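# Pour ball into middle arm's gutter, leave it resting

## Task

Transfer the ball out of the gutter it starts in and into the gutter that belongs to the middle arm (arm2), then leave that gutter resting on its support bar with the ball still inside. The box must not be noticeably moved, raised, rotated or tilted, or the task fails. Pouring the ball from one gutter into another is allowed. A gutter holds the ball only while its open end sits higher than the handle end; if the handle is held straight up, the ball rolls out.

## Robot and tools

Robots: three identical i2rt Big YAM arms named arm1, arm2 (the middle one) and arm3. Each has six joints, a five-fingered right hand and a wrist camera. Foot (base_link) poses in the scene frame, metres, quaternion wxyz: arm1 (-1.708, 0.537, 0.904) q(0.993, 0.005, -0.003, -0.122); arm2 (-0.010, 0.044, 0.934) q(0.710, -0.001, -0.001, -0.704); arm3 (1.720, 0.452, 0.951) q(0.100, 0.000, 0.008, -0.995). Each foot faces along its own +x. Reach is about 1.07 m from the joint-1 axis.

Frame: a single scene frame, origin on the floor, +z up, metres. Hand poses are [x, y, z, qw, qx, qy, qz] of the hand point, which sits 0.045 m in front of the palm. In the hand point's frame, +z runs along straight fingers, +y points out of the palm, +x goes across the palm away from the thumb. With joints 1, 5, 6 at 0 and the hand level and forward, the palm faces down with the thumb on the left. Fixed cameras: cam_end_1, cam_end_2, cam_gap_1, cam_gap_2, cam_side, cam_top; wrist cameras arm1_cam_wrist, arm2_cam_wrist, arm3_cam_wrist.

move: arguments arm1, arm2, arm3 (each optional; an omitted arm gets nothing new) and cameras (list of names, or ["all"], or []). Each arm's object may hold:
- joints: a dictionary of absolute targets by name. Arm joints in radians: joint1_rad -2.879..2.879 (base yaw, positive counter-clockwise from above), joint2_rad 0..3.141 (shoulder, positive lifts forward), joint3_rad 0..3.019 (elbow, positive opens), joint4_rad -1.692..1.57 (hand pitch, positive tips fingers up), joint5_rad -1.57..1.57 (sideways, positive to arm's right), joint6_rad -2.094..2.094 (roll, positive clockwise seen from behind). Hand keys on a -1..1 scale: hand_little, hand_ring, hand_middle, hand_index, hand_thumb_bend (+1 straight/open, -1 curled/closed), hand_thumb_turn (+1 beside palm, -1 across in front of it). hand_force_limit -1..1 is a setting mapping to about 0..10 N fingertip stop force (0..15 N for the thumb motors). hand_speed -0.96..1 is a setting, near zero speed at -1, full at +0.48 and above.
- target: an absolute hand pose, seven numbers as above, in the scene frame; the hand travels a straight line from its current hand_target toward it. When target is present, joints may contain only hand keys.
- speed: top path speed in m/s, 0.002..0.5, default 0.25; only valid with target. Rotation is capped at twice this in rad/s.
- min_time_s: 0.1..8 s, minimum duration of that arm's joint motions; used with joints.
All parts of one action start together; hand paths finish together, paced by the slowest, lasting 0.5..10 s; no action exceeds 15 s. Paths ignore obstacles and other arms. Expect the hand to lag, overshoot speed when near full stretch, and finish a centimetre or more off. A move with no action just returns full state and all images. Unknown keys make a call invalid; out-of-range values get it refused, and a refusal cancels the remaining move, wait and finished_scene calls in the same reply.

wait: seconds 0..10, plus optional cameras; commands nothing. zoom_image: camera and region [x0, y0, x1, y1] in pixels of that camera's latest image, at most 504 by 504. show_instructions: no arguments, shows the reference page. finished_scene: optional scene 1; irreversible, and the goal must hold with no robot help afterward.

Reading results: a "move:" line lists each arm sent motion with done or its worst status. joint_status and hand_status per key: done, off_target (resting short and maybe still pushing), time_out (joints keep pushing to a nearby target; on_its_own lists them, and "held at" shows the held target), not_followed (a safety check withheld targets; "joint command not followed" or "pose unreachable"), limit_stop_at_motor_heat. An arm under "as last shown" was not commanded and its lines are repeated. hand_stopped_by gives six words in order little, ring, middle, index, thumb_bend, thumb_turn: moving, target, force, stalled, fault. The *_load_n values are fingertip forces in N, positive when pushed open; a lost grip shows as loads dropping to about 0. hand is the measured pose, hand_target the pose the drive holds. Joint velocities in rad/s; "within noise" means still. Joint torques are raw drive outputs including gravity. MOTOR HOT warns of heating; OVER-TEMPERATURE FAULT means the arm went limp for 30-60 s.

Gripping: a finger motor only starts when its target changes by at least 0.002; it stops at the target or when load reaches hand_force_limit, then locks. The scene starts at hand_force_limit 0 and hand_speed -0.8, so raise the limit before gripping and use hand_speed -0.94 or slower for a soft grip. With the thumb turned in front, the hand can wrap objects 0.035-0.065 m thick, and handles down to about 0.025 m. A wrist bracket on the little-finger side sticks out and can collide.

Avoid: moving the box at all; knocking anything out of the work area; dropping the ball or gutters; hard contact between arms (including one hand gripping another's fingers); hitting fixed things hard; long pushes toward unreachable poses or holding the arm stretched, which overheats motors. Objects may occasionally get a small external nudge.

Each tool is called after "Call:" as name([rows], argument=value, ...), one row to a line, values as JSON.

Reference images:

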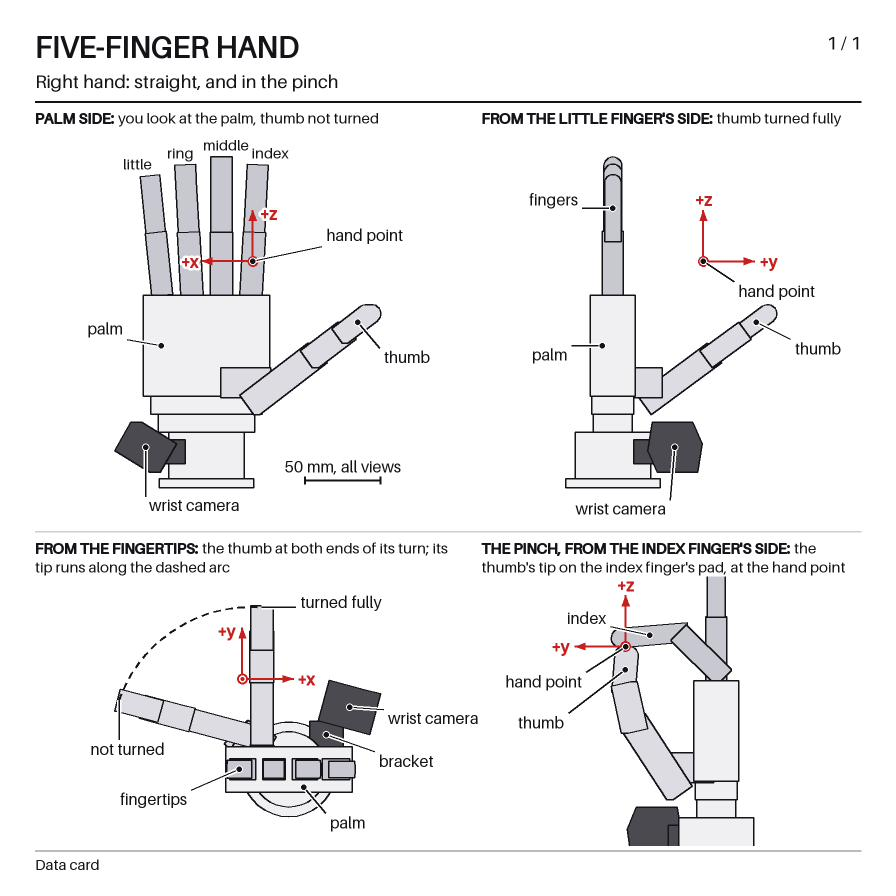

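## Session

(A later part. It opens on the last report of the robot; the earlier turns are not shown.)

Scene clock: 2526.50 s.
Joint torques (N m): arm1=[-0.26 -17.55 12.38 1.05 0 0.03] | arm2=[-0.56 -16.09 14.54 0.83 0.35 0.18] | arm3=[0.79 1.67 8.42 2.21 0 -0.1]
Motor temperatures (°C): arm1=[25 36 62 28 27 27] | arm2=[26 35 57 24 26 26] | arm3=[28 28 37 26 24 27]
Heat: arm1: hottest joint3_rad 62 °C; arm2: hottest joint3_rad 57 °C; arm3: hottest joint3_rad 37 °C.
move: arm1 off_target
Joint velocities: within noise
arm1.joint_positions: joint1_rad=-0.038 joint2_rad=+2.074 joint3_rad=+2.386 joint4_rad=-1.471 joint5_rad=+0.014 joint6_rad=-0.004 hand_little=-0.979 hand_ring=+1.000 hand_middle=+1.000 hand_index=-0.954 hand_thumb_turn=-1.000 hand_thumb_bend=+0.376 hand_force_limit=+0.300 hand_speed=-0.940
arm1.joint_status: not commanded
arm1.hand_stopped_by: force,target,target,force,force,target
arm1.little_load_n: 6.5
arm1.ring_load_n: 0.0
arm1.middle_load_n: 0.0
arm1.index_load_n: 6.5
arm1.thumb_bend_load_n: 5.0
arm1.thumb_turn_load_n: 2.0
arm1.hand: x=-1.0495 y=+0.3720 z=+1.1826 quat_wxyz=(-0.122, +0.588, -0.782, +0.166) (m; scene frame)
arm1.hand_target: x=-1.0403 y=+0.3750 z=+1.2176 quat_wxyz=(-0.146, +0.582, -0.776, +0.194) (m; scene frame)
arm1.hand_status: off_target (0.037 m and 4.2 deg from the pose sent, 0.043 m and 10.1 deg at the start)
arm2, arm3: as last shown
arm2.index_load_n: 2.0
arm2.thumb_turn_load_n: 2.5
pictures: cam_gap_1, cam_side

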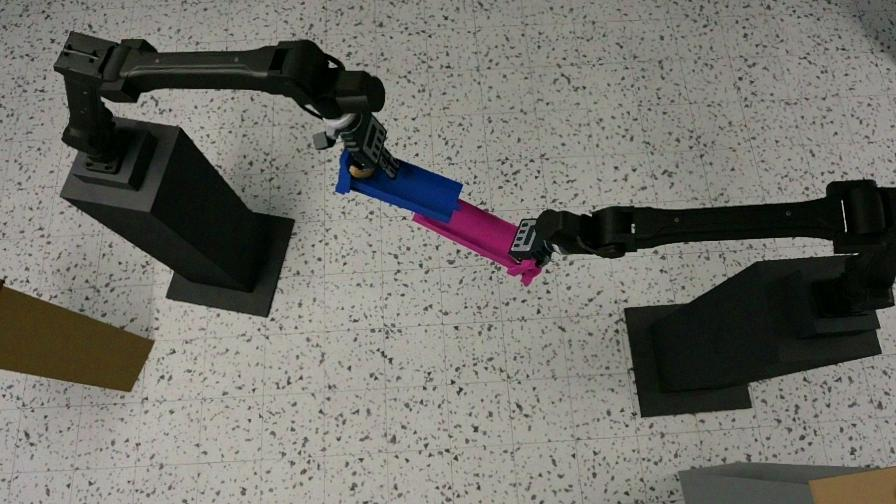

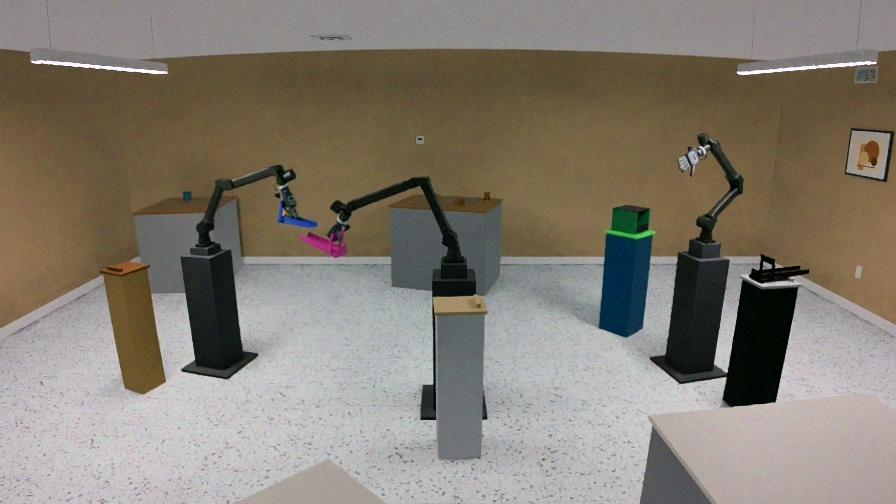

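Call:
move(arm1={"target": [-1.012, 0.366, 1.226, 0.2819, -0.5301, 0.7061, -0.3754], "speed": 0.1}, cameras=["arm1_cam_wrist", "cam_gap_1"])

Call:
move(arm1={"joints": {"hand_index": -0.86, "hand_little": -0.9, "hand_speed": -0.9}}, cameras=["arm1_cam_wrist", "cam_gap_1", "cam_side"])

Call:
zoom_image(camera="cam_side", region=[230, 150, 390, 270])

Scene clock: 2651.67 s.
Joint torques (N m): arm1=[-0.62 -17.61 7.83 3.75 -0.04 -0.08] | arm2=[-0.56 -16.15 14.53 0.83 0.35 0.17] | arm3=[-0.15 1.14 8.49 2.1 0.07 -0.03]
Motor temperatures (°C): arm1=[24 37 66 28 27 27] | arm2=[26 36 59 24 26 26] | arm3=[28 28 37 26 24 27]
Heat: arm1: hottest joint3_rad 66 °C; arm2: hottest joint3_rad 59 °C; arm3: hottest joint3_rad 37 °C.
move: arm1 off_target
Joint velocities: within noise
arm1.joint_positions: joint1_rad=-0.038 joint2_rad=+1.775 joint3_rad=+1.794 joint4_rad=-0.700 joint5_rad=+0.014 joint6_rad=-0.004 hand_little=-0.979 hand_ring=+1.000 hand_middle=+1.000 hand_index=-0.954 hand_thumb_turn=-1.000 hand_thumb_bend=+0.376 hand_force_limit=+0.300 hand_speed=-0.940
arm1.joint_status: not commanded
arm1.hand_stopped_by: force,target,target,force,force,target
arm1.little_load_n: 6.5
arm1.ring_load_n: 0.0
arm1.middle_load_n: 0.0
arm1.index_load_n: 6.5
arm1.thumb_bend_load_n: 5.0
arm1.thumb_turn_load_n: 2.0
arm1.hand: x=-1.0130 y=+0.3614 z=+1.1849 quat_wxyz=(-0.258, +0.539, -0.723, +0.346) (m; scene frame)
arm1.hand_target: x=-1.0130 y=+0.3661 z=+1.2257 quat_wxyz=(-0.282, +0.530, -0.706, +0.375) (m; scene frame)
arm1.hand_status: off_target (0.041 m and 4.9 deg from the pose sent, 0.058 m and 32.2 deg at the start)
arm2: as last shown
arm2.index_load_n: 2.5
arm2.thumb_turn_load_n: 2.0
arm3.joint_positions: joint1_rad=+0.242 joint2_rad=+0.635 joint3_rad=+1.359 joint4_rad=-1.149 joint5_rad=-0.046 joint6_rad=-1.300 hand_little=+1.000 hand_ring=+1.000 hand_middle=+1.000 hand_index=+1.000 hand_thumb_turn=+1.000 hand_thumb_bend=+1.000 hand_force_limit=+0.000 hand_speed=-0.800
arm3.joint_status: not commanded
arm3.hand_stopped_by: target,target,target,target,target,target
arm3.little_load_n: 0.0
arm3.ring_load_n: 0.0
arm3.middle_load_n: 0.0
arm3.index_load_n: 0.0
arm3.thumb_bend_load_n: 0.0
arm3.thumb_turn_load_n: 0.0
arm3.hand: x=+1.4583 y=+0.3654 z=+1.4599 quat_wxyz=(+0.501, +0.088, -0.837, +0.201) (m; scene frame)
arm3.hand_target: x=+1.4596 y=+0.3658 z=+1.4719 quat_wxyz=(+0.511, +0.088, -0.830, +0.204) (m; scene frame)
arm3.hand_status: not commanded
pictures: arm1_cam_wrist, cam_gap_1
camera_calibration:
arm1_cam_wrist: T_world_to_cam=[[-0.632762, -0.0802345, -0.770179, 0.303541], [-0.276153, 0.9526, 0.127642, -0.772878], [0.723431, 0.293454, -0.624926, 1.47769], [0, 0, 0, 1]] pos_world=[-1.09037, 0.326962, 1.25588]

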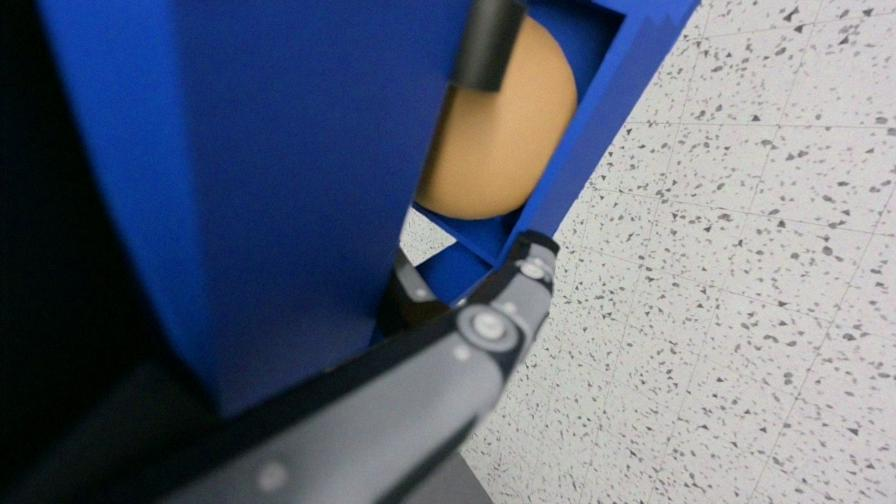

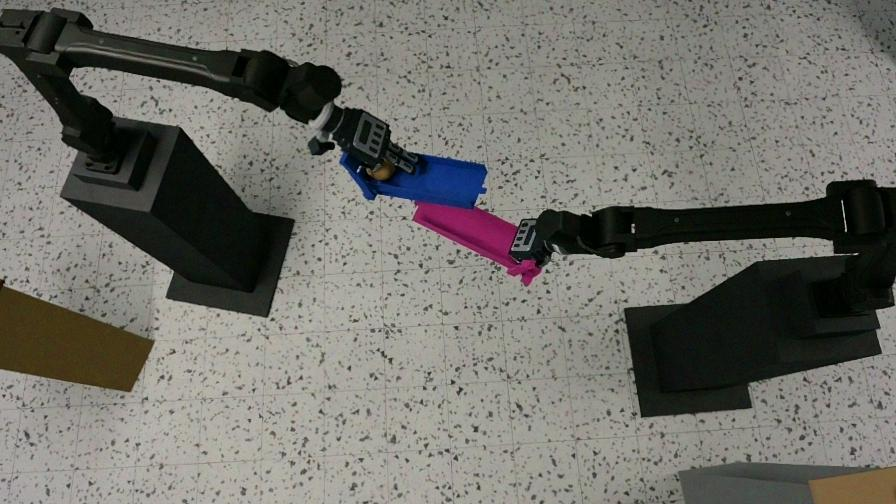

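Scene clock: 2652.50 s.
Joint torques (N m): arm1=[0.38 -17.44 8.01 3.62 -0.08 -0.09] | arm2=[-0.56 -16.15 14.53 0.84 0.35 0.17] | arm3=[0.32 1.79 8.42 2.13 0.05 -0.05]
Motor temperatures (°C): arm1=[24 37 66 28 27 27] | arm2=[26 36 59 24 26 26] | arm3=[28 28 37 26 24 27]
Heat: arm1: hottest joint3_rad 66 °C; arm2: hottest joint3_rad 59 °C; arm3: hottest joint3_rad 37 °C.
move: arm1 done
Joint velocities: within noise
arm1.joint_positions: joint1_rad=-0.038 joint2_rad=+1.774 joint3_rad=+1.794 joint4_rad=-0.700 joint5_rad=+0.014 joint6_rad=-0.004 hand_little=-0.900 hand_ring=+1.000 hand_middle=+1.000 hand_index=-0.860 hand_thumb_turn=-1.000 hand_thumb_bend=+0.375 hand_force_limit=+0.300 hand_speed=-0.900
arm1.joint_status: all done
arm1.hand_stopped_by: target,target,target,target,force,target
arm1.little_load_n: 1.5
arm1.ring_load_n: 0.0
arm1.middle_load_n: 0.0
arm1.index_load_n: 0.5
arm1.thumb_bend_load_n: 1.5
arm1.thumb_turn_load_n: 0.0
arm1.hand: x=-1.0129 y=+0.3614 z=+1.1852 quat_wxyz=(-0.258, +0.539, -0.723, +0.347) (m; scene frame)
arm1.hand_target: x=-1.0131 y=+0.3661 z=+1.2259 quat_wxyz=(-0.282, +0.530, -0.706, +0.375) (m; scene frame)
arm1.hand_status: not commanded
arm2, arm3: as last shown
pictures: arm1_cam_wrist, cam_gap_1, cam_side
camera_calibration:
arm1_cam_wrist: T_world_to_cam=[[-0.632158, -0.0803893, -0.770658, 0.305031], [-0.276266, 0.95262, 0.127246, -0.77267], [0.723915, 0.293346, -0.624415, 1.47785], [0, 0, 0, 1]] pos_world=[-1.09047, 0.327062, 1.25618]

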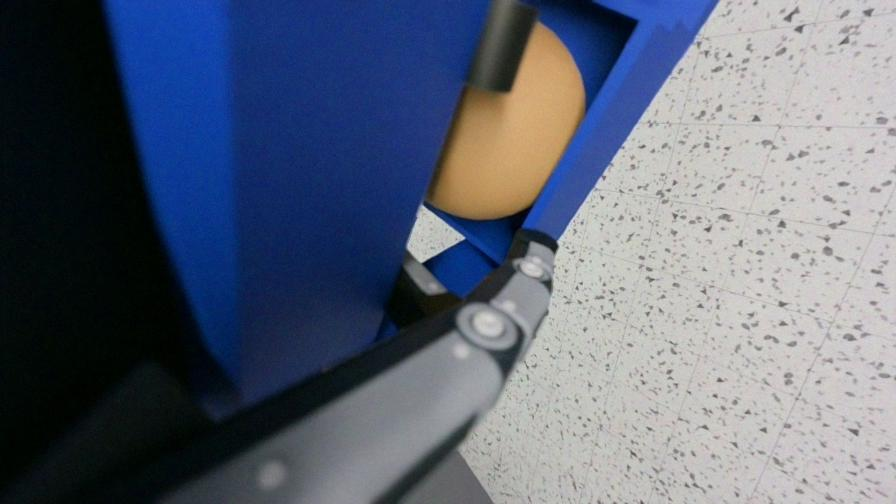

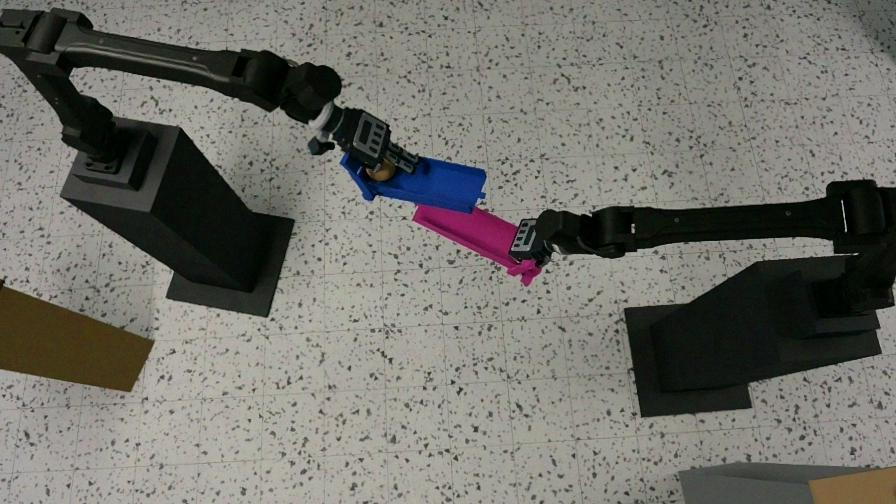

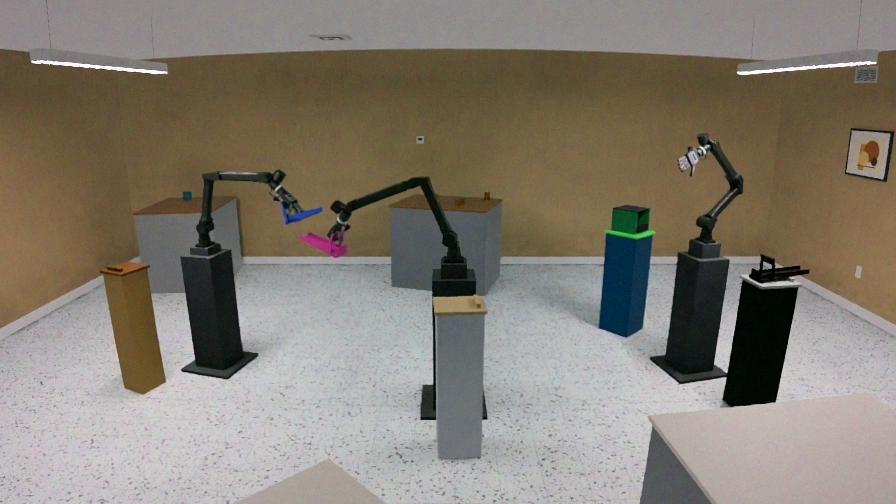

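Scaled by 3.150.

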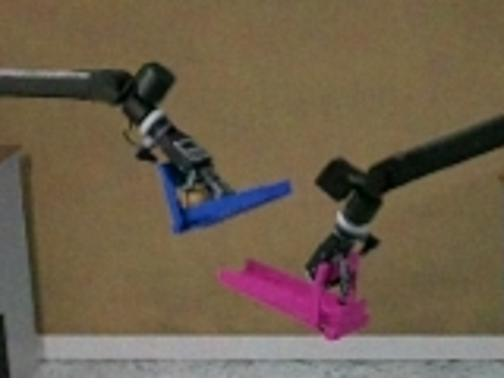

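Call:
move(arm1={"joints": {"hand_index": -0.75, "hand_little": -0.78, "hand_speed": -0.9}}, cameras=["arm1_cam_wrist", "cam_side"])

Call:
zoom_image(camera="cam_side", region=[230, 150, 390, 270])

Scene clock: 2661.80 s.
Joint torques (N m): arm1=[0.21 -18.2 7.98 3.77 -0.02 -0.07] | arm2=[-0.56 -16.09 14.53 0.84 0.35 0.17] | arm3=[0.67 1.03 8.57 2.09 0.03 -0.06]
Motor temperatures (°C): arm1=[24 38 63 28 27 27] | arm2=[26 36 60 24 26 26] | arm3=[28 28 37 26 24 27]
Heat: arm1: hottest joint3_rad 63 °C; arm2: hottest joint3_rad 60 °C; arm3: hottest joint3_rad 37 °C.
move: arm1 done
Joint velocities: within noise
arm1.joint_positions: joint1_rad=-0.038 joint2_rad=+1.773 joint3_rad=+1.792 joint4_rad=-0.698 joint5_rad=+0.012 joint6_rad=-0.004 hand_little=-0.780 hand_ring=+1.000 hand_middle=+1.000 hand_index=-0.750 hand_thumb_turn=-1.000 hand_thumb_bend=+0.375 hand_force_limit=+0.300 hand_speed=-0.900
arm1.joint_status: all done
arm1.hand_stopped_by: target,target,target,target,force,target
arm1.little_load_n: 1.5
arm1.ring_load_n: 0.0
arm1.middle_load_n: -0.5
arm1.index_load_n: 1.0
arm1.thumb_bend_load_n: 1.5
arm1.thumb_turn_load_n: 0.5
arm1.hand: x=-1.0129 y=+0.3616 z=+1.1857 quat_wxyz=(-0.259, +0.539, -0.722, +0.347) (m; scene frame)
arm1.hand_target: x=-1.0131 y=+0.3662 z=+1.2258 quat_wxyz=(-0.282, +0.530, -0.706, +0.375) (m; scene frame)
arm1.hand_status: not commanded
arm2, arm3: as last shown
arm2.index_load_n: 2.0
pictures: arm1_cam_wrist, cam_side
camera_calibration:
arm1_cam_wrist: T_world_to_cam=[[-0.630539, -0.0808371, -0.771937, 0.308809], [-0.277336, 0.952368, 0.126804, -0.773375], [0.724918, 0.29404, -0.622924, 1.47713], [0, 0, 0, 1]] pos_world=[-1.09057, 0.327164, 1.25659]

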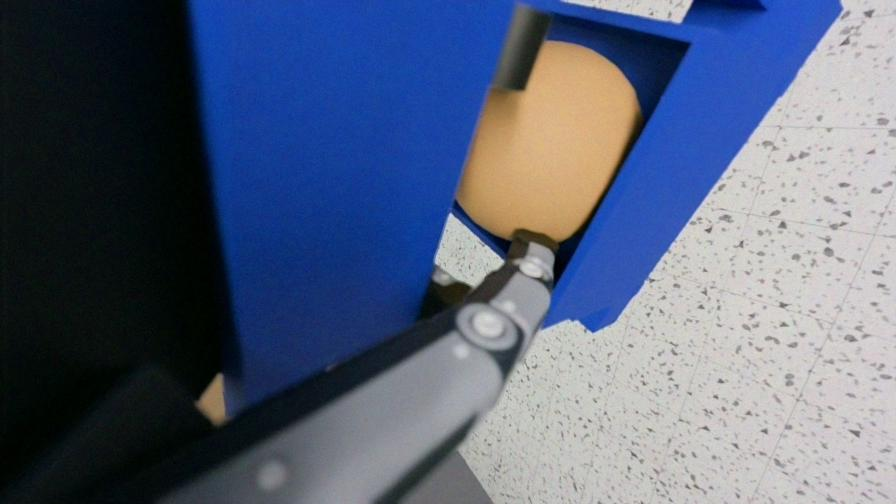

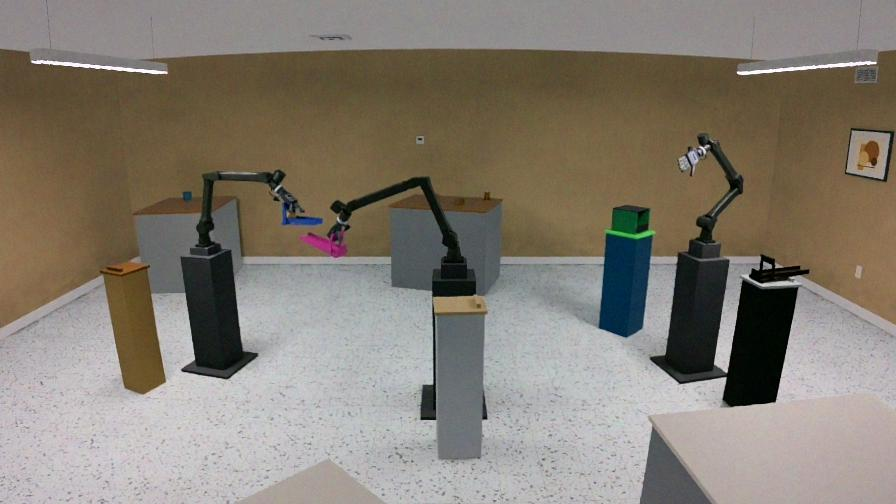

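Scaled by 3.150.

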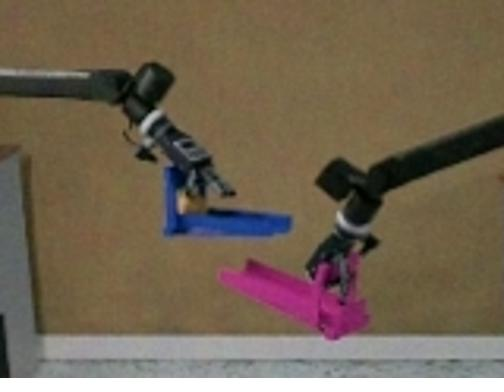

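Call:
move(arm1={"joints": {"hand_index": -0.69, "hand_little": -0.72, "hand_speed": -0.92}}, cameras=["arm1_cam_wrist", "cam_side", "cam_gap_1"])

Call:
zoom_image(camera="cam_side", region=[250, 170, 370, 260])

Call:
zoom_image(camera="cam_gap_1", region=[300, 80, 600, 300])

Scene clock: 2684.47 s.
Joint torques (N m): arm1=[0.26 -17.26 8.24 3.85 -0.05 -0.17] | arm2=[-0.56 -16.21 14.53 0.84 0.35 0.17] | arm3=[-0.73 1.79 8.61 2.1 0.01 -0.04]
Motor temperatures (°C): arm1=[24 41 59 28 27 27] | arm2=[26 36 60 24 26 26] | arm3=[28 28 37 26 24 27]
Heat: arm1: hottest joint3_rad 59 °C; arm2: hottest joint3_rad 60 °C; arm3: hottest joint3_rad 37 °C.
move: arm1 done
Joint velocities: within noise
arm1.joint_positions: joint1_rad=-0.038 joint2_rad=+1.773 joint3_rad=+1.792 joint4_rad=-0.698 joint5_rad=+0.012 joint6_rad=-0.004 hand_little=-0.720 hand_ring=+1.000 hand_middle=+1.000 hand_index=-0.690 hand_thumb_turn=-1.000 hand_thumb_bend=+0.375 hand_force_limit=+0.300 hand_speed=-0.920
arm1.joint_status: all done
arm1.hand_stopped_by: target,target,target,target,force,target
arm1.little_load_n: 1.0
arm1.ring_load_n: 0.0
arm1.middle_load_n: 0.0
arm1.index_load_n: 0.0
arm1.thumb_bend_load_n: 0.5
arm1.thumb_turn_load_n: 0.0
arm1.hand: x=-1.0129 y=+0.3616 z=+1.1857 quat_wxyz=(-0.259, +0.539, -0.722, +0.347) (m; scene frame)
arm1.hand_target: x=-1.0130 y=+0.3662 z=+1.2257 quat_wxyz=(-0.282, +0.530, -0.706, +0.375) (m; scene frame)
arm1.hand_status: not commanded
arm2, arm3: as last shown
pictures: arm1_cam_wrist, cam_gap_1, cam_side
camera_calibration:
arm1_cam_wrist: T_world_to_cam=[[-0.630539, -0.0808371, -0.771937, 0.308809], [-0.277336, 0.952368, 0.126804, -0.773375], [0.724918, 0.29404, -0.622924, 1.47713], [0, 0, 0, 1]] pos_world=[-1.09057, 0.327164, 1.25659]

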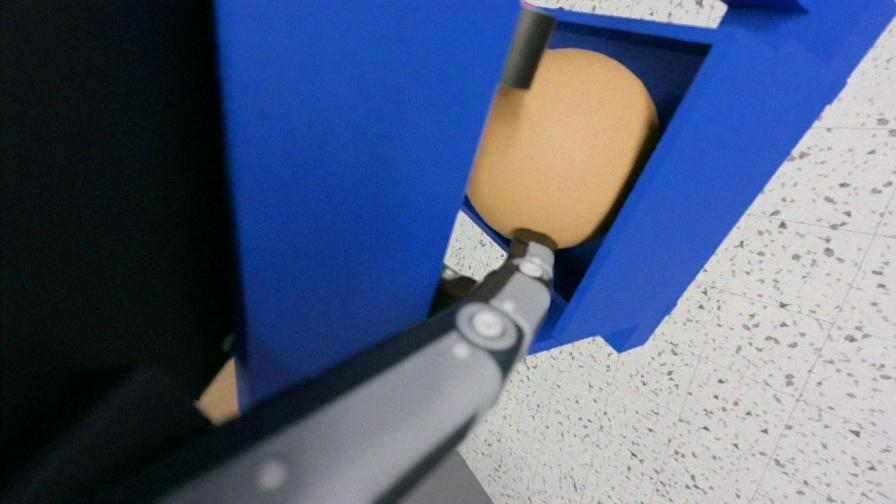

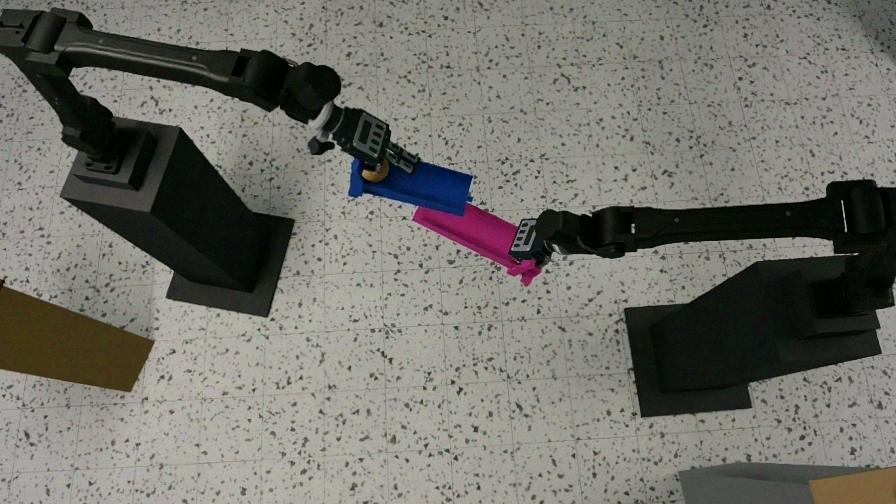

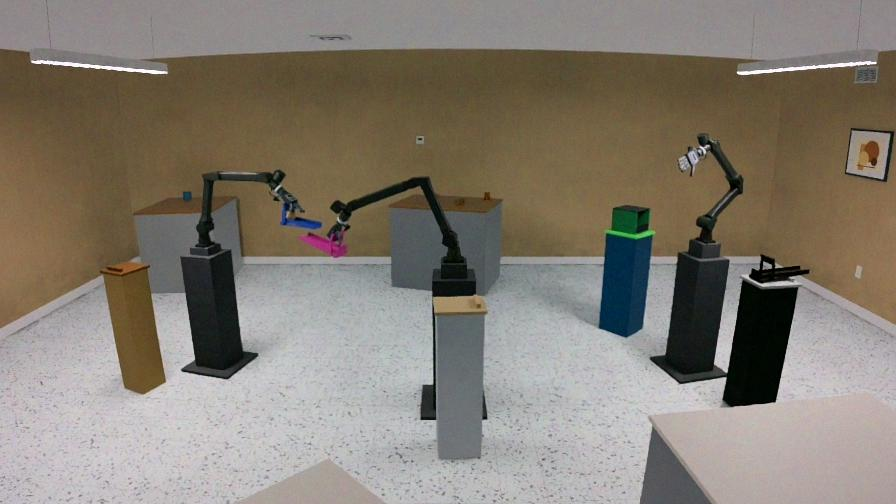

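Scaled by 4.200.

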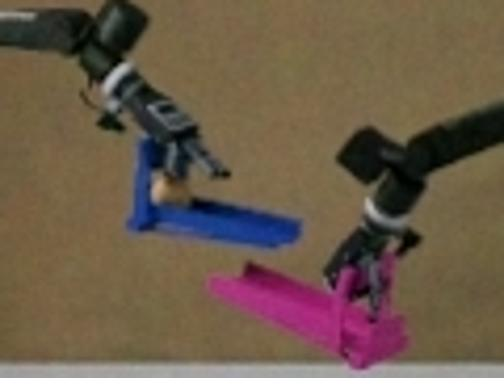

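Scaled by 1.680.

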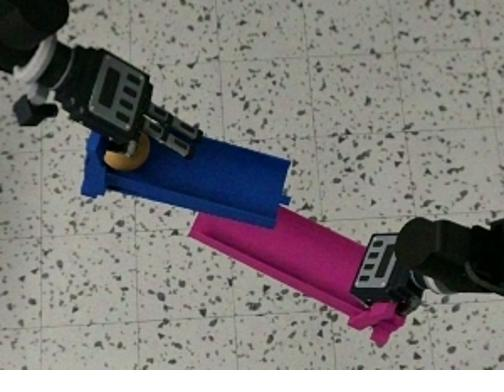

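Call:
move(arm1={"target": [-1.045, 0.370, 1.196, 0.2957, -0.5225, 0.6960, -0.3938], "speed": 0.05}, cameras=["cam_side", "cam_gap_1"])

Call:
zoom_image(camera="cam_side", region=[250, 170, 370, 260])

Call:
zoom_image(camera="cam_gap_1", region=[300, 80, 600, 300])

Scene clock: 2743.23 s.
Joint torques (N m): arm1=[-0.91 -15.85 8.18 4 -0.11 -0.18] | arm2=[-0.56 -16.09 14.54 0.84 0.35 0.18] | arm3=[0.79 1.55 8.4 2.56 0.05 -0.11]
Motor temperatures (°C): arm1=[24 42 54 28 26 27] | arm2=[26 36 61 24 26 26] | arm3=[28 28 37 26 24 27]
Heat: arm1: hottest joint3_rad 54 °C; arm2: hottest joint3_rad 61 °C; arm3: hottest joint3_rad 37 °C.
move: arm1 off_target
Joint velocities: within noise
arm1.joint_positions: joint1_rad=-0.038 joint2_rad=+1.655 joint3_rad=+1.541 joint4_rad=-0.511 joint5_rad=+0.006 joint6_rad=-0.004 hand_little=-0.720 hand_ring=+1.000 hand_middle=+1.000 hand_index=-0.690 hand_thumb_turn=-1.000 hand_thumb_bend=+0.375 hand_force_limit=+0.300 hand_speed=-0.920
arm1.joint_status: not commanded
arm1.hand_stopped_by: target,target,target,target,force,target
arm1.little_load_n: 0.5
arm1.ring_load_n: 0.0
arm1.middle_load_n: 0.0
arm1.index_load_n: 0.0
arm1.thumb_bend_load_n: 1.0
arm1.thumb_turn_load_n: 0.0
arm1.hand: x=-1.0453 y=+0.3725 z=+1.1588 quat_wxyz=(-0.275, +0.533, -0.712, +0.365) (m; scene frame)
arm1.hand_target: x=-1.0457 y=+0.3702 z=+1.1958 quat_wxyz=(-0.295, +0.523, -0.696, +0.394) (m; scene frame)
arm1.hand_status: off_target (0.037 m and 4.6 deg from the pose sent, 0.035 m and 7.7 deg at the start)
arm2, arm3: as last shown
pictures: cam_gap_1, cam_side

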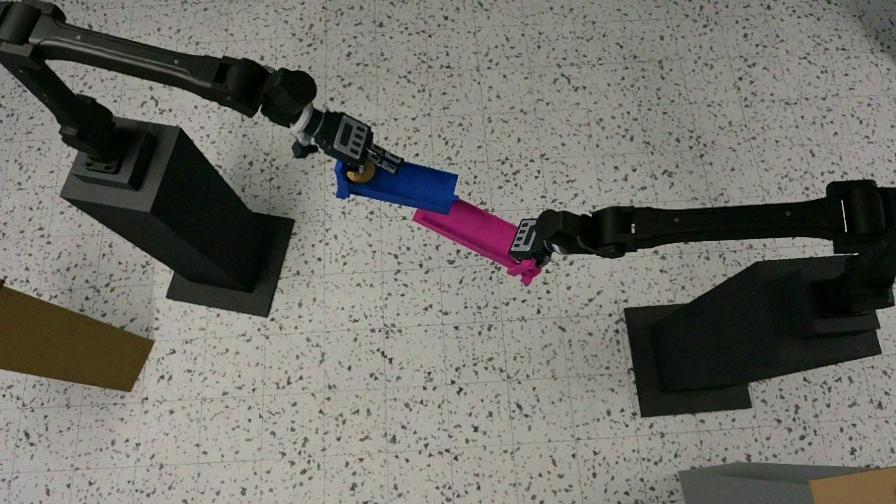

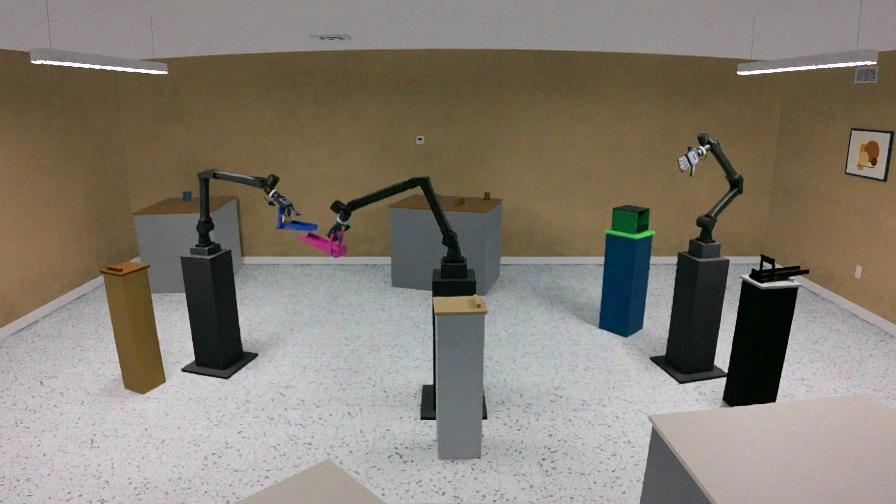

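Scaled by 4.200.

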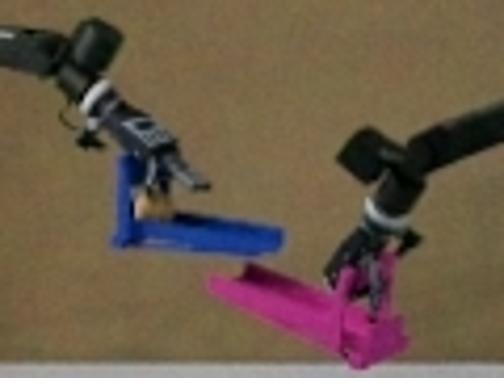

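Scaled by 1.680.

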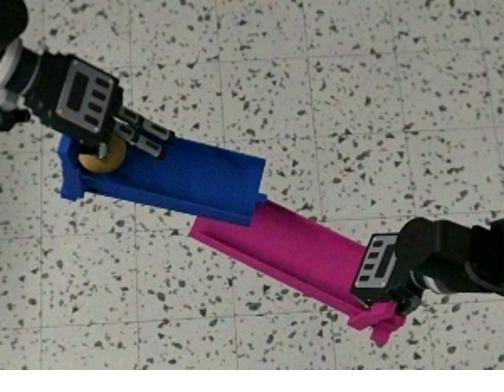

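Call:
move(arm1={"target": [-1.056, 0.3655, 1.198, 0.2442, -0.5485, 0.7306, -0.3252], "speed": 0.06}, cameras=["cam_side", "cam_gap_1", "arm1_cam_wrist", "arm2_cam_wrist"])

Call:
zoom_image(camera="cam_side", region=[250, 170, 370, 260])

Call:
zoom_image(camera="cam_gap_1", region=[300, 80, 600, 300])

Scene clock: 2770.63 s.
Joint torques (N m): arm1=[-1.79 -13.16 13.44 2.09 -0.1 -0.2] | arm2=[-0.56 -16.5 14.5 1.01 0.32 0.15] | arm3=[-0.21 1.79 8.64 2.15 0.02 -0.01]
Motor temperatures (°C): arm1=[24 39 52 28 26 27] | arm2=[26 36 61 24 26 26] | arm3=[28 28 37 26 24 27]
Heat: arm1: hottest joint3_rad 52 °C; arm2: hottest joint3_rad 61 °C; arm3: hottest joint3_rad 37 °C.
move: arm1 off_target
Joint velocities: within noise
arm1.joint_positions: joint1_rad=-0.038 joint2_rad=+1.686 joint3_rad=+1.651 joint4_rad=-0.778 joint5_rad=+0.000 joint6_rad=-0.009 hand_little=-0.720 hand_ring=+1.000 hand_middle=+1.000 hand_index=-0.690 hand_thumb_turn=-1.000 hand_thumb_bend=+0.375 hand_force_limit=+0.300 hand_speed=-0.920
arm1.joint_status: not commanded
arm1.hand_stopped_by: target,target,target,target,force,target
arm1.little_load_n: 1.0
arm1.ring_load_n: 0.0
arm1.middle_load_n: 0.0
arm1.index_load_n: -1.0
arm1.thumb_bend_load_n: 1.0
arm1.thumb_turn_load_n: 0.0
arm1.hand: x=-1.0723 y=+0.3815 z=+1.1553 quat_wxyz=(-0.226, +0.560, -0.741, +0.295) (m; scene frame)
arm1.hand_target: x=-1.0591 y=+0.3663 z=+1.1979 quat_wxyz=(-0.244, +0.548, -0.730, +0.326) (m; scene frame)
arm1.hand_status: off_target (0.048 m and 4.4 deg from the pose sent, 0.041 m and 6.4 deg at the start)
arm2.joint_positions: joint1_rad=-1.735 joint2_rad=+2.004 joint3_rad=+1.643 joint4_rad=-0.522 joint5_rad=+0.219 joint6_rad=+0.209 hand_little=-0.997 hand_ring=-0.990 hand_middle=-0.988 hand_index=-0.989 hand_thumb_turn=-1.000 hand_thumb_bend=+0.462 hand_force_limit=+0.300 hand_speed=-0.940
arm2.joint_status: not commanded
arm2.hand_stopped_by: force,target,target,target,force,target
arm2.little_load_n: 0.0
arm2.ring_load_n: 1.5
arm2.middle_load_n: 5.5
arm2.index_load_n: 2.5
arm2.thumb_bend_load_n: 7.0
arm2.thumb_turn_load_n: 2.0
arm2.hand: x=-0.7337 y=+0.1587 z=+1.0007 quat_wxyz=(+0.304, -0.792, -0.500, +0.173) (m; scene frame)
arm2.hand_target: x=-0.7641 y=+0.1604 z=+1.0481 quat_wxyz=(+0.332, -0.783, -0.484, +0.206) (m; scene frame)
arm2.hand_status: not commanded
arm3: as last shown
pictures: arm1_cam_wrist, arm2_cam_wrist, cam_gap_1, cam_side
camera_calibration:
arm1_cam_wrist: T_world_to_cam=[[-0.722499, -0.0597192, -0.688787, 0.0467265], [-0.270074, 0.941484, 0.201664, -0.879477], [0.636439, 0.331726, -0.69635, 1.47089], [0, 0, 0, 1]] pos_world=[-1.13989, 0.342872, 1.2338]
arm2_cam_wrist: T_world_to_cam=[[0.787139, -0.119149, -0.605158, 1.20354], [0.0365446, -0.97043, 0.2386, -0.0582776], [-0.615692, -0.209927, -0.759509, 0.458223], [0, 0, 0, 1]] pos_world=[-0.663095, 0.183039, 1.09026]

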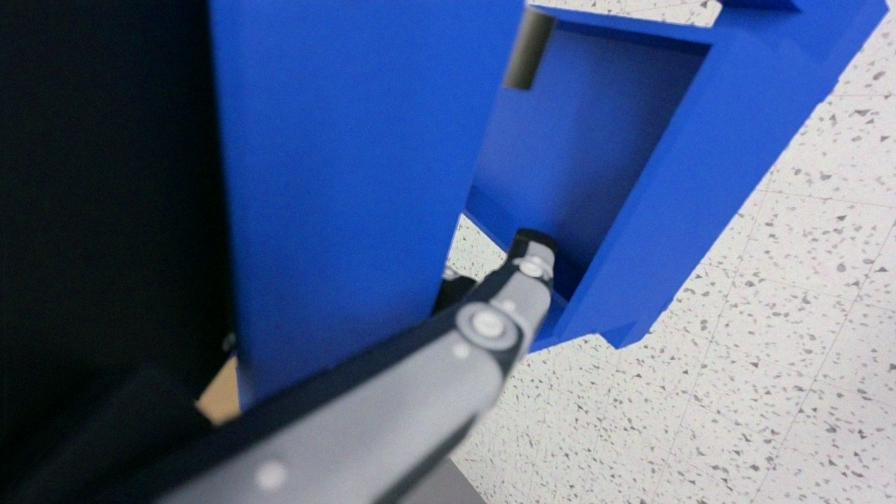

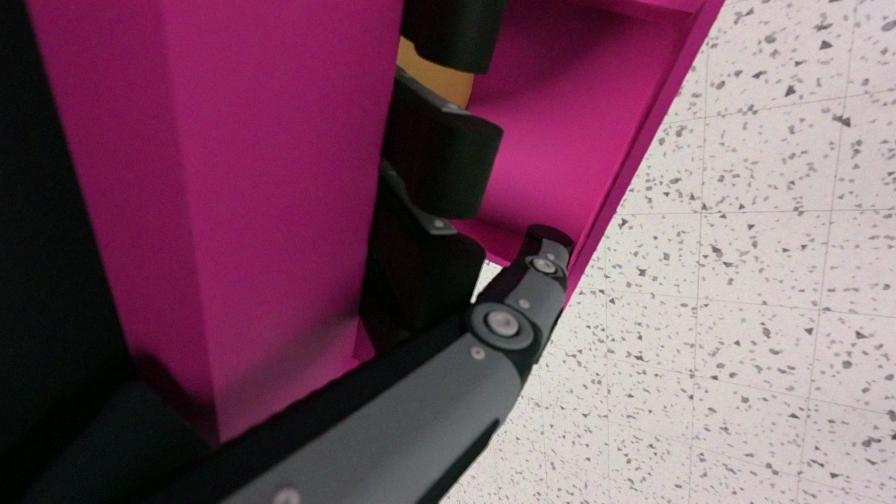

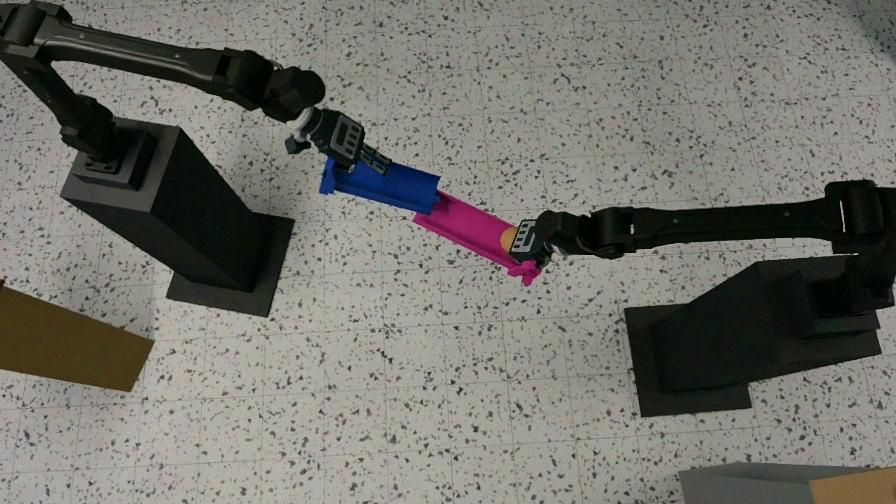

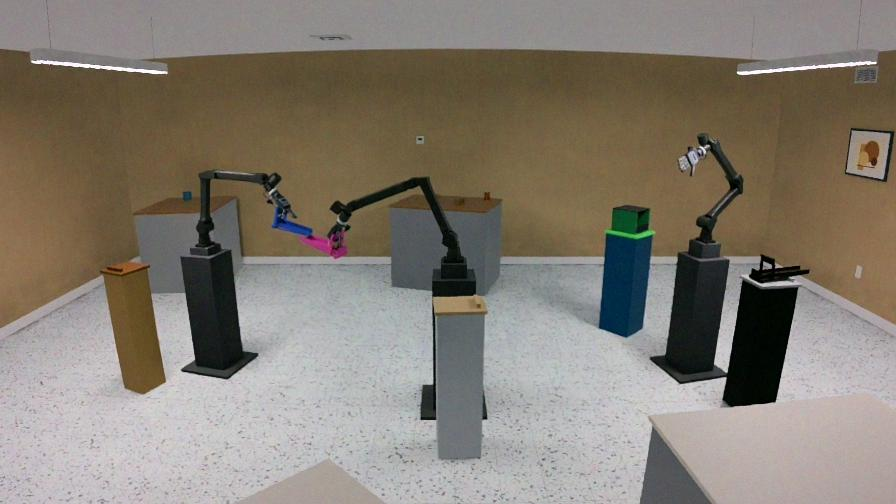

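Scaled by 4.200.

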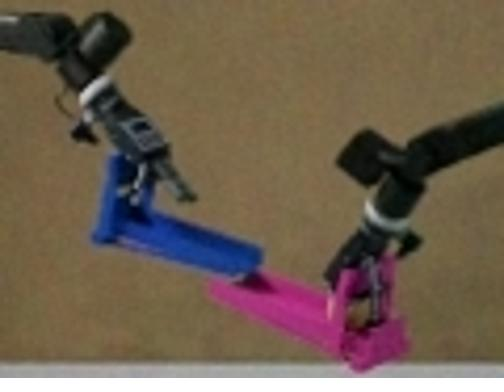

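Scaled by 1.680.

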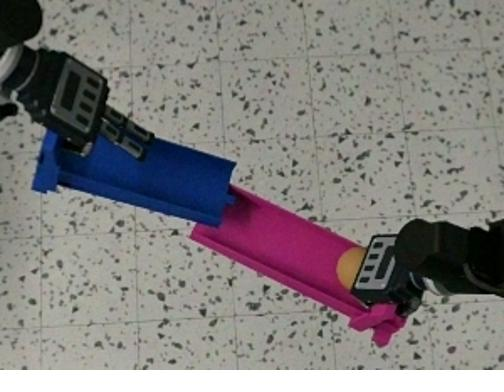

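Call:
move(arm1={"target": [-1.11, 0.38, 1.30, 0.2957, -0.5225, 0.6960, -0.3938], "speed": 0.1}, cameras=[])

Call:
move(arm1={"joints": {"hand_index": -0.98, "hand_little": -0.98, "hand_force_limit": 0.2, "hand_speed": -0.92}}, arm2={"target": [-0.57, 0.16, 1.12, 0.3323, -0.7828, -0.4844, 0.2056], "speed": 0.1}, cameras=["cam_side", "cam_gap_1"])

Call:
zoom_image(camera="cam_side", region=[230, 130, 410, 260])

Scene clock: 2828.67 s.
Joint torques (N m): arm1=[-1.61 -12.22 7.88 3.64 -0.07 -0.16] | arm2=[-0.56 -16.56 14.49 1.01 0.32 0.15] | arm3=[0.67 2.02 8.32 1.98 0.09 -0.07]
Motor temperatures (°C): arm1=[24 39 61 28 26 27] | arm2=[26 36 62 24 25 26] | arm3=[28 28 37 26 24 27]
Heat: arm1: hottest joint3_rad 61 °C; arm2: hottest joint3_rad 62 °C; arm3: hottest joint3_rad 37 °C.
move: arm1 off_target
Joint velocities: within noise
arm1.joint_positions: joint1_rad=-0.040 joint2_rad=+1.484 joint3_rad=+1.641 joint4_rad=-0.759 joint5_rad=-0.008 joint6_rad=-0.012 hand_little=-0.720 hand_ring=+1.000 hand_middle=+1.000 hand_index=-0.690 hand_thumb_turn=-1.000 hand_thumb_bend=+0.375 hand_force_limit=+0.300 hand_speed=-0.920
arm1.joint_status: not commanded
arm1.hand_stopped_by: target,target,target,target,force,target
arm1.little_load_n: 0.5
arm1.ring_load_n: 0.0
arm1.middle_load_n: 0.0
arm1.index_load_n: 1.5
arm1.thumb_bend_load_n: 1.5
arm1.thumb_turn_load_n: 0.5
arm1.hand: x=-1.1062 y=+0.3897 z=+1.2779 quat_wxyz=(-0.285, +0.534, -0.705, +0.371) (m; scene frame)
arm1.hand_target: x=-1.1105 y=+0.3803 z=+1.3001 quat_wxyz=(-0.295, +0.523, -0.696, +0.394) (m; scene frame)
arm1.hand_status: off_target (0.024 m and 3.4 deg from the pose sent, 0.149 m and 15.4 deg at the start)
arm2, arm3: as last shown
arm2.middle_load_n: 5.0
arm2.index_load_n: 2.0
arm2.thumb_turn_load_n: 2.5
pictures: none
No camera images: "cameras" was empty.

Scene clock: 2831.37 s.
Joint torques (N m): arm1=[-1.67 -13.04 7.61 3.58 -0.01 -0.12] | arm2=[-1.85 -12.28 8.81 1.01 0.05 -0.06] | arm3=[0.09 1.79 8.55 2.09 0 -0.04]
Motor temperatures (°C): arm1=[24 39 60 28 26 27] | arm2=[26 36 61 24 25 26] | arm3=[28 28 37 26 24 27]
Heat: arm1: hottest joint3_rad 60 °C; arm2: hottest joint3_rad 61 °C; arm3: hottest joint3_rad 37 °C.
move: arm1 off_target; arm2 off_target
Joint velocities: within noise
arm1.joint_positions: joint1_rad=-0.040 joint2_rad=+1.484 joint3_rad=+1.641 joint4_rad=-0.759 joint5_rad=-0.008 joint6_rad=-0.012 hand_little=-0.980 hand_ring=+1.000 hand_middle=+1.000 hand_index=-0.709 hand_thumb_turn=-1.000 hand_thumb_bend=+0.375 hand_force_limit=+0.200 hand_speed=-0.920
arm1.joint_status: hand_index off_target (ended at -0.709, target -0.980); the others done
arm1.hand_stopped_by: target,target,target,force,force,target
arm1.little_load_n: 1.5
arm1.ring_load_n: 0.0
arm1.middle_load_n: -0.5
arm1.index_load_n: 3.5
arm1.thumb_bend_load_n: 2.0
arm1.thumb_turn_load_n: 0.0
arm1.hand: x=-1.1062 y=+0.3897 z=+1.2779 quat_wxyz=(-0.285, +0.534, -0.705, +0.371) (m; scene frame)
arm1.hand_target: x=-1.1105 y=+0.3803 z=+1.3001 quat_wxyz=(-0.295, +0.523, -0.696, +0.394) (m; scene frame)
arm1.hand_status: not commanded
arm2.joint_positions: joint1_rad=-1.784 joint2_rad=+1.490 joint3_rad=+1.198 joint4_rad=-0.524 joint5_rad=+0.183 joint6_rad=+0.187 hand_little=-0.997 hand_ring=-0.990 hand_middle=-0.988 hand_index=-0.989 hand_thumb_turn=-1.000 hand_thumb_bend=+0.462 hand_force_limit=+0.300 hand_speed=-0.940
arm2.joint_status: not commanded
arm2.hand_stopped_by: force,target,target,target,force,target
arm2.little_load_n: 0.5
arm2.ring_load_n: 1.5
arm2.middle_load_n: 5.5
arm2.index_load_n: 2.0
arm2.thumb_bend_load_n: 7.0
arm2.thumb_turn_load_n: 2.0
arm2.hand: x=-0.5718 y=+0.1556 z=+1.1024 quat_wxyz=(+0.320, -0.788, -0.486, +0.198) (m; scene frame)
arm2.hand_target: x=-0.5701 y=+0.1599 z=+1.1199 quat_wxyz=(+0.332, -0.783, -0.484, +0.206) (m; scene frame)
arm2.hand_status: off_target (0.018 m and 1.8 deg from the pose sent, 0.203 m and 5.3 deg at the start)
arm3: as last shown
pictures: cam_gap_1, cam_side

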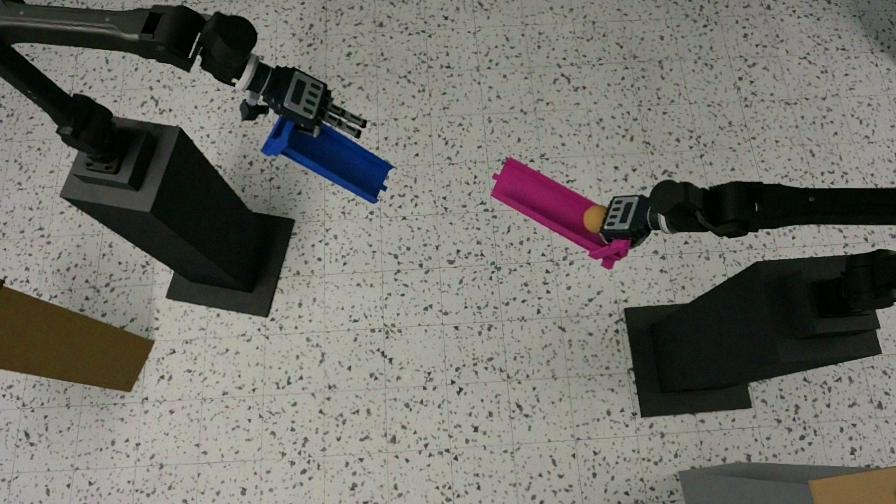

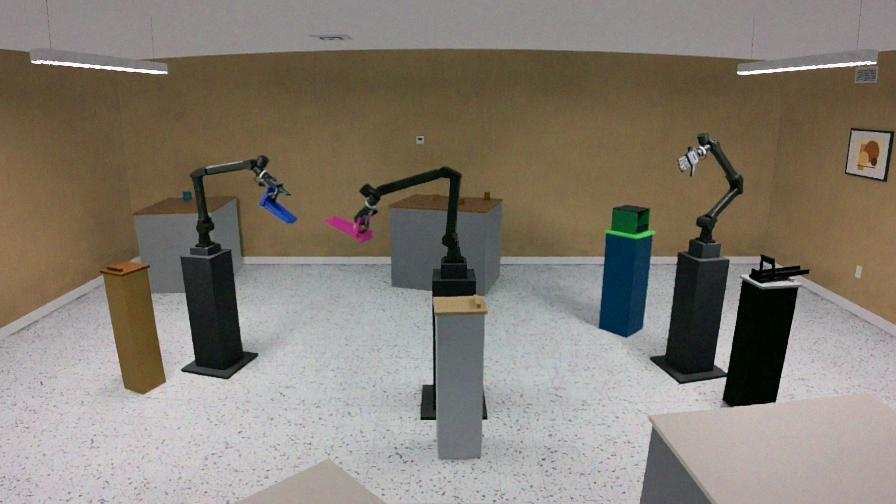

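Scaled by 2.800.

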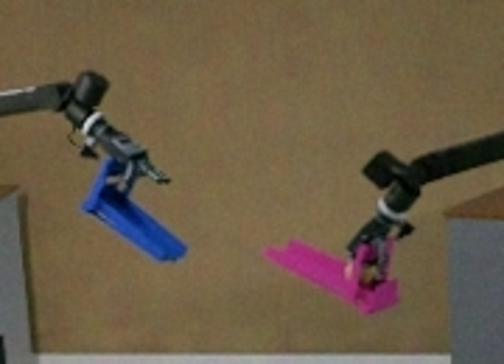

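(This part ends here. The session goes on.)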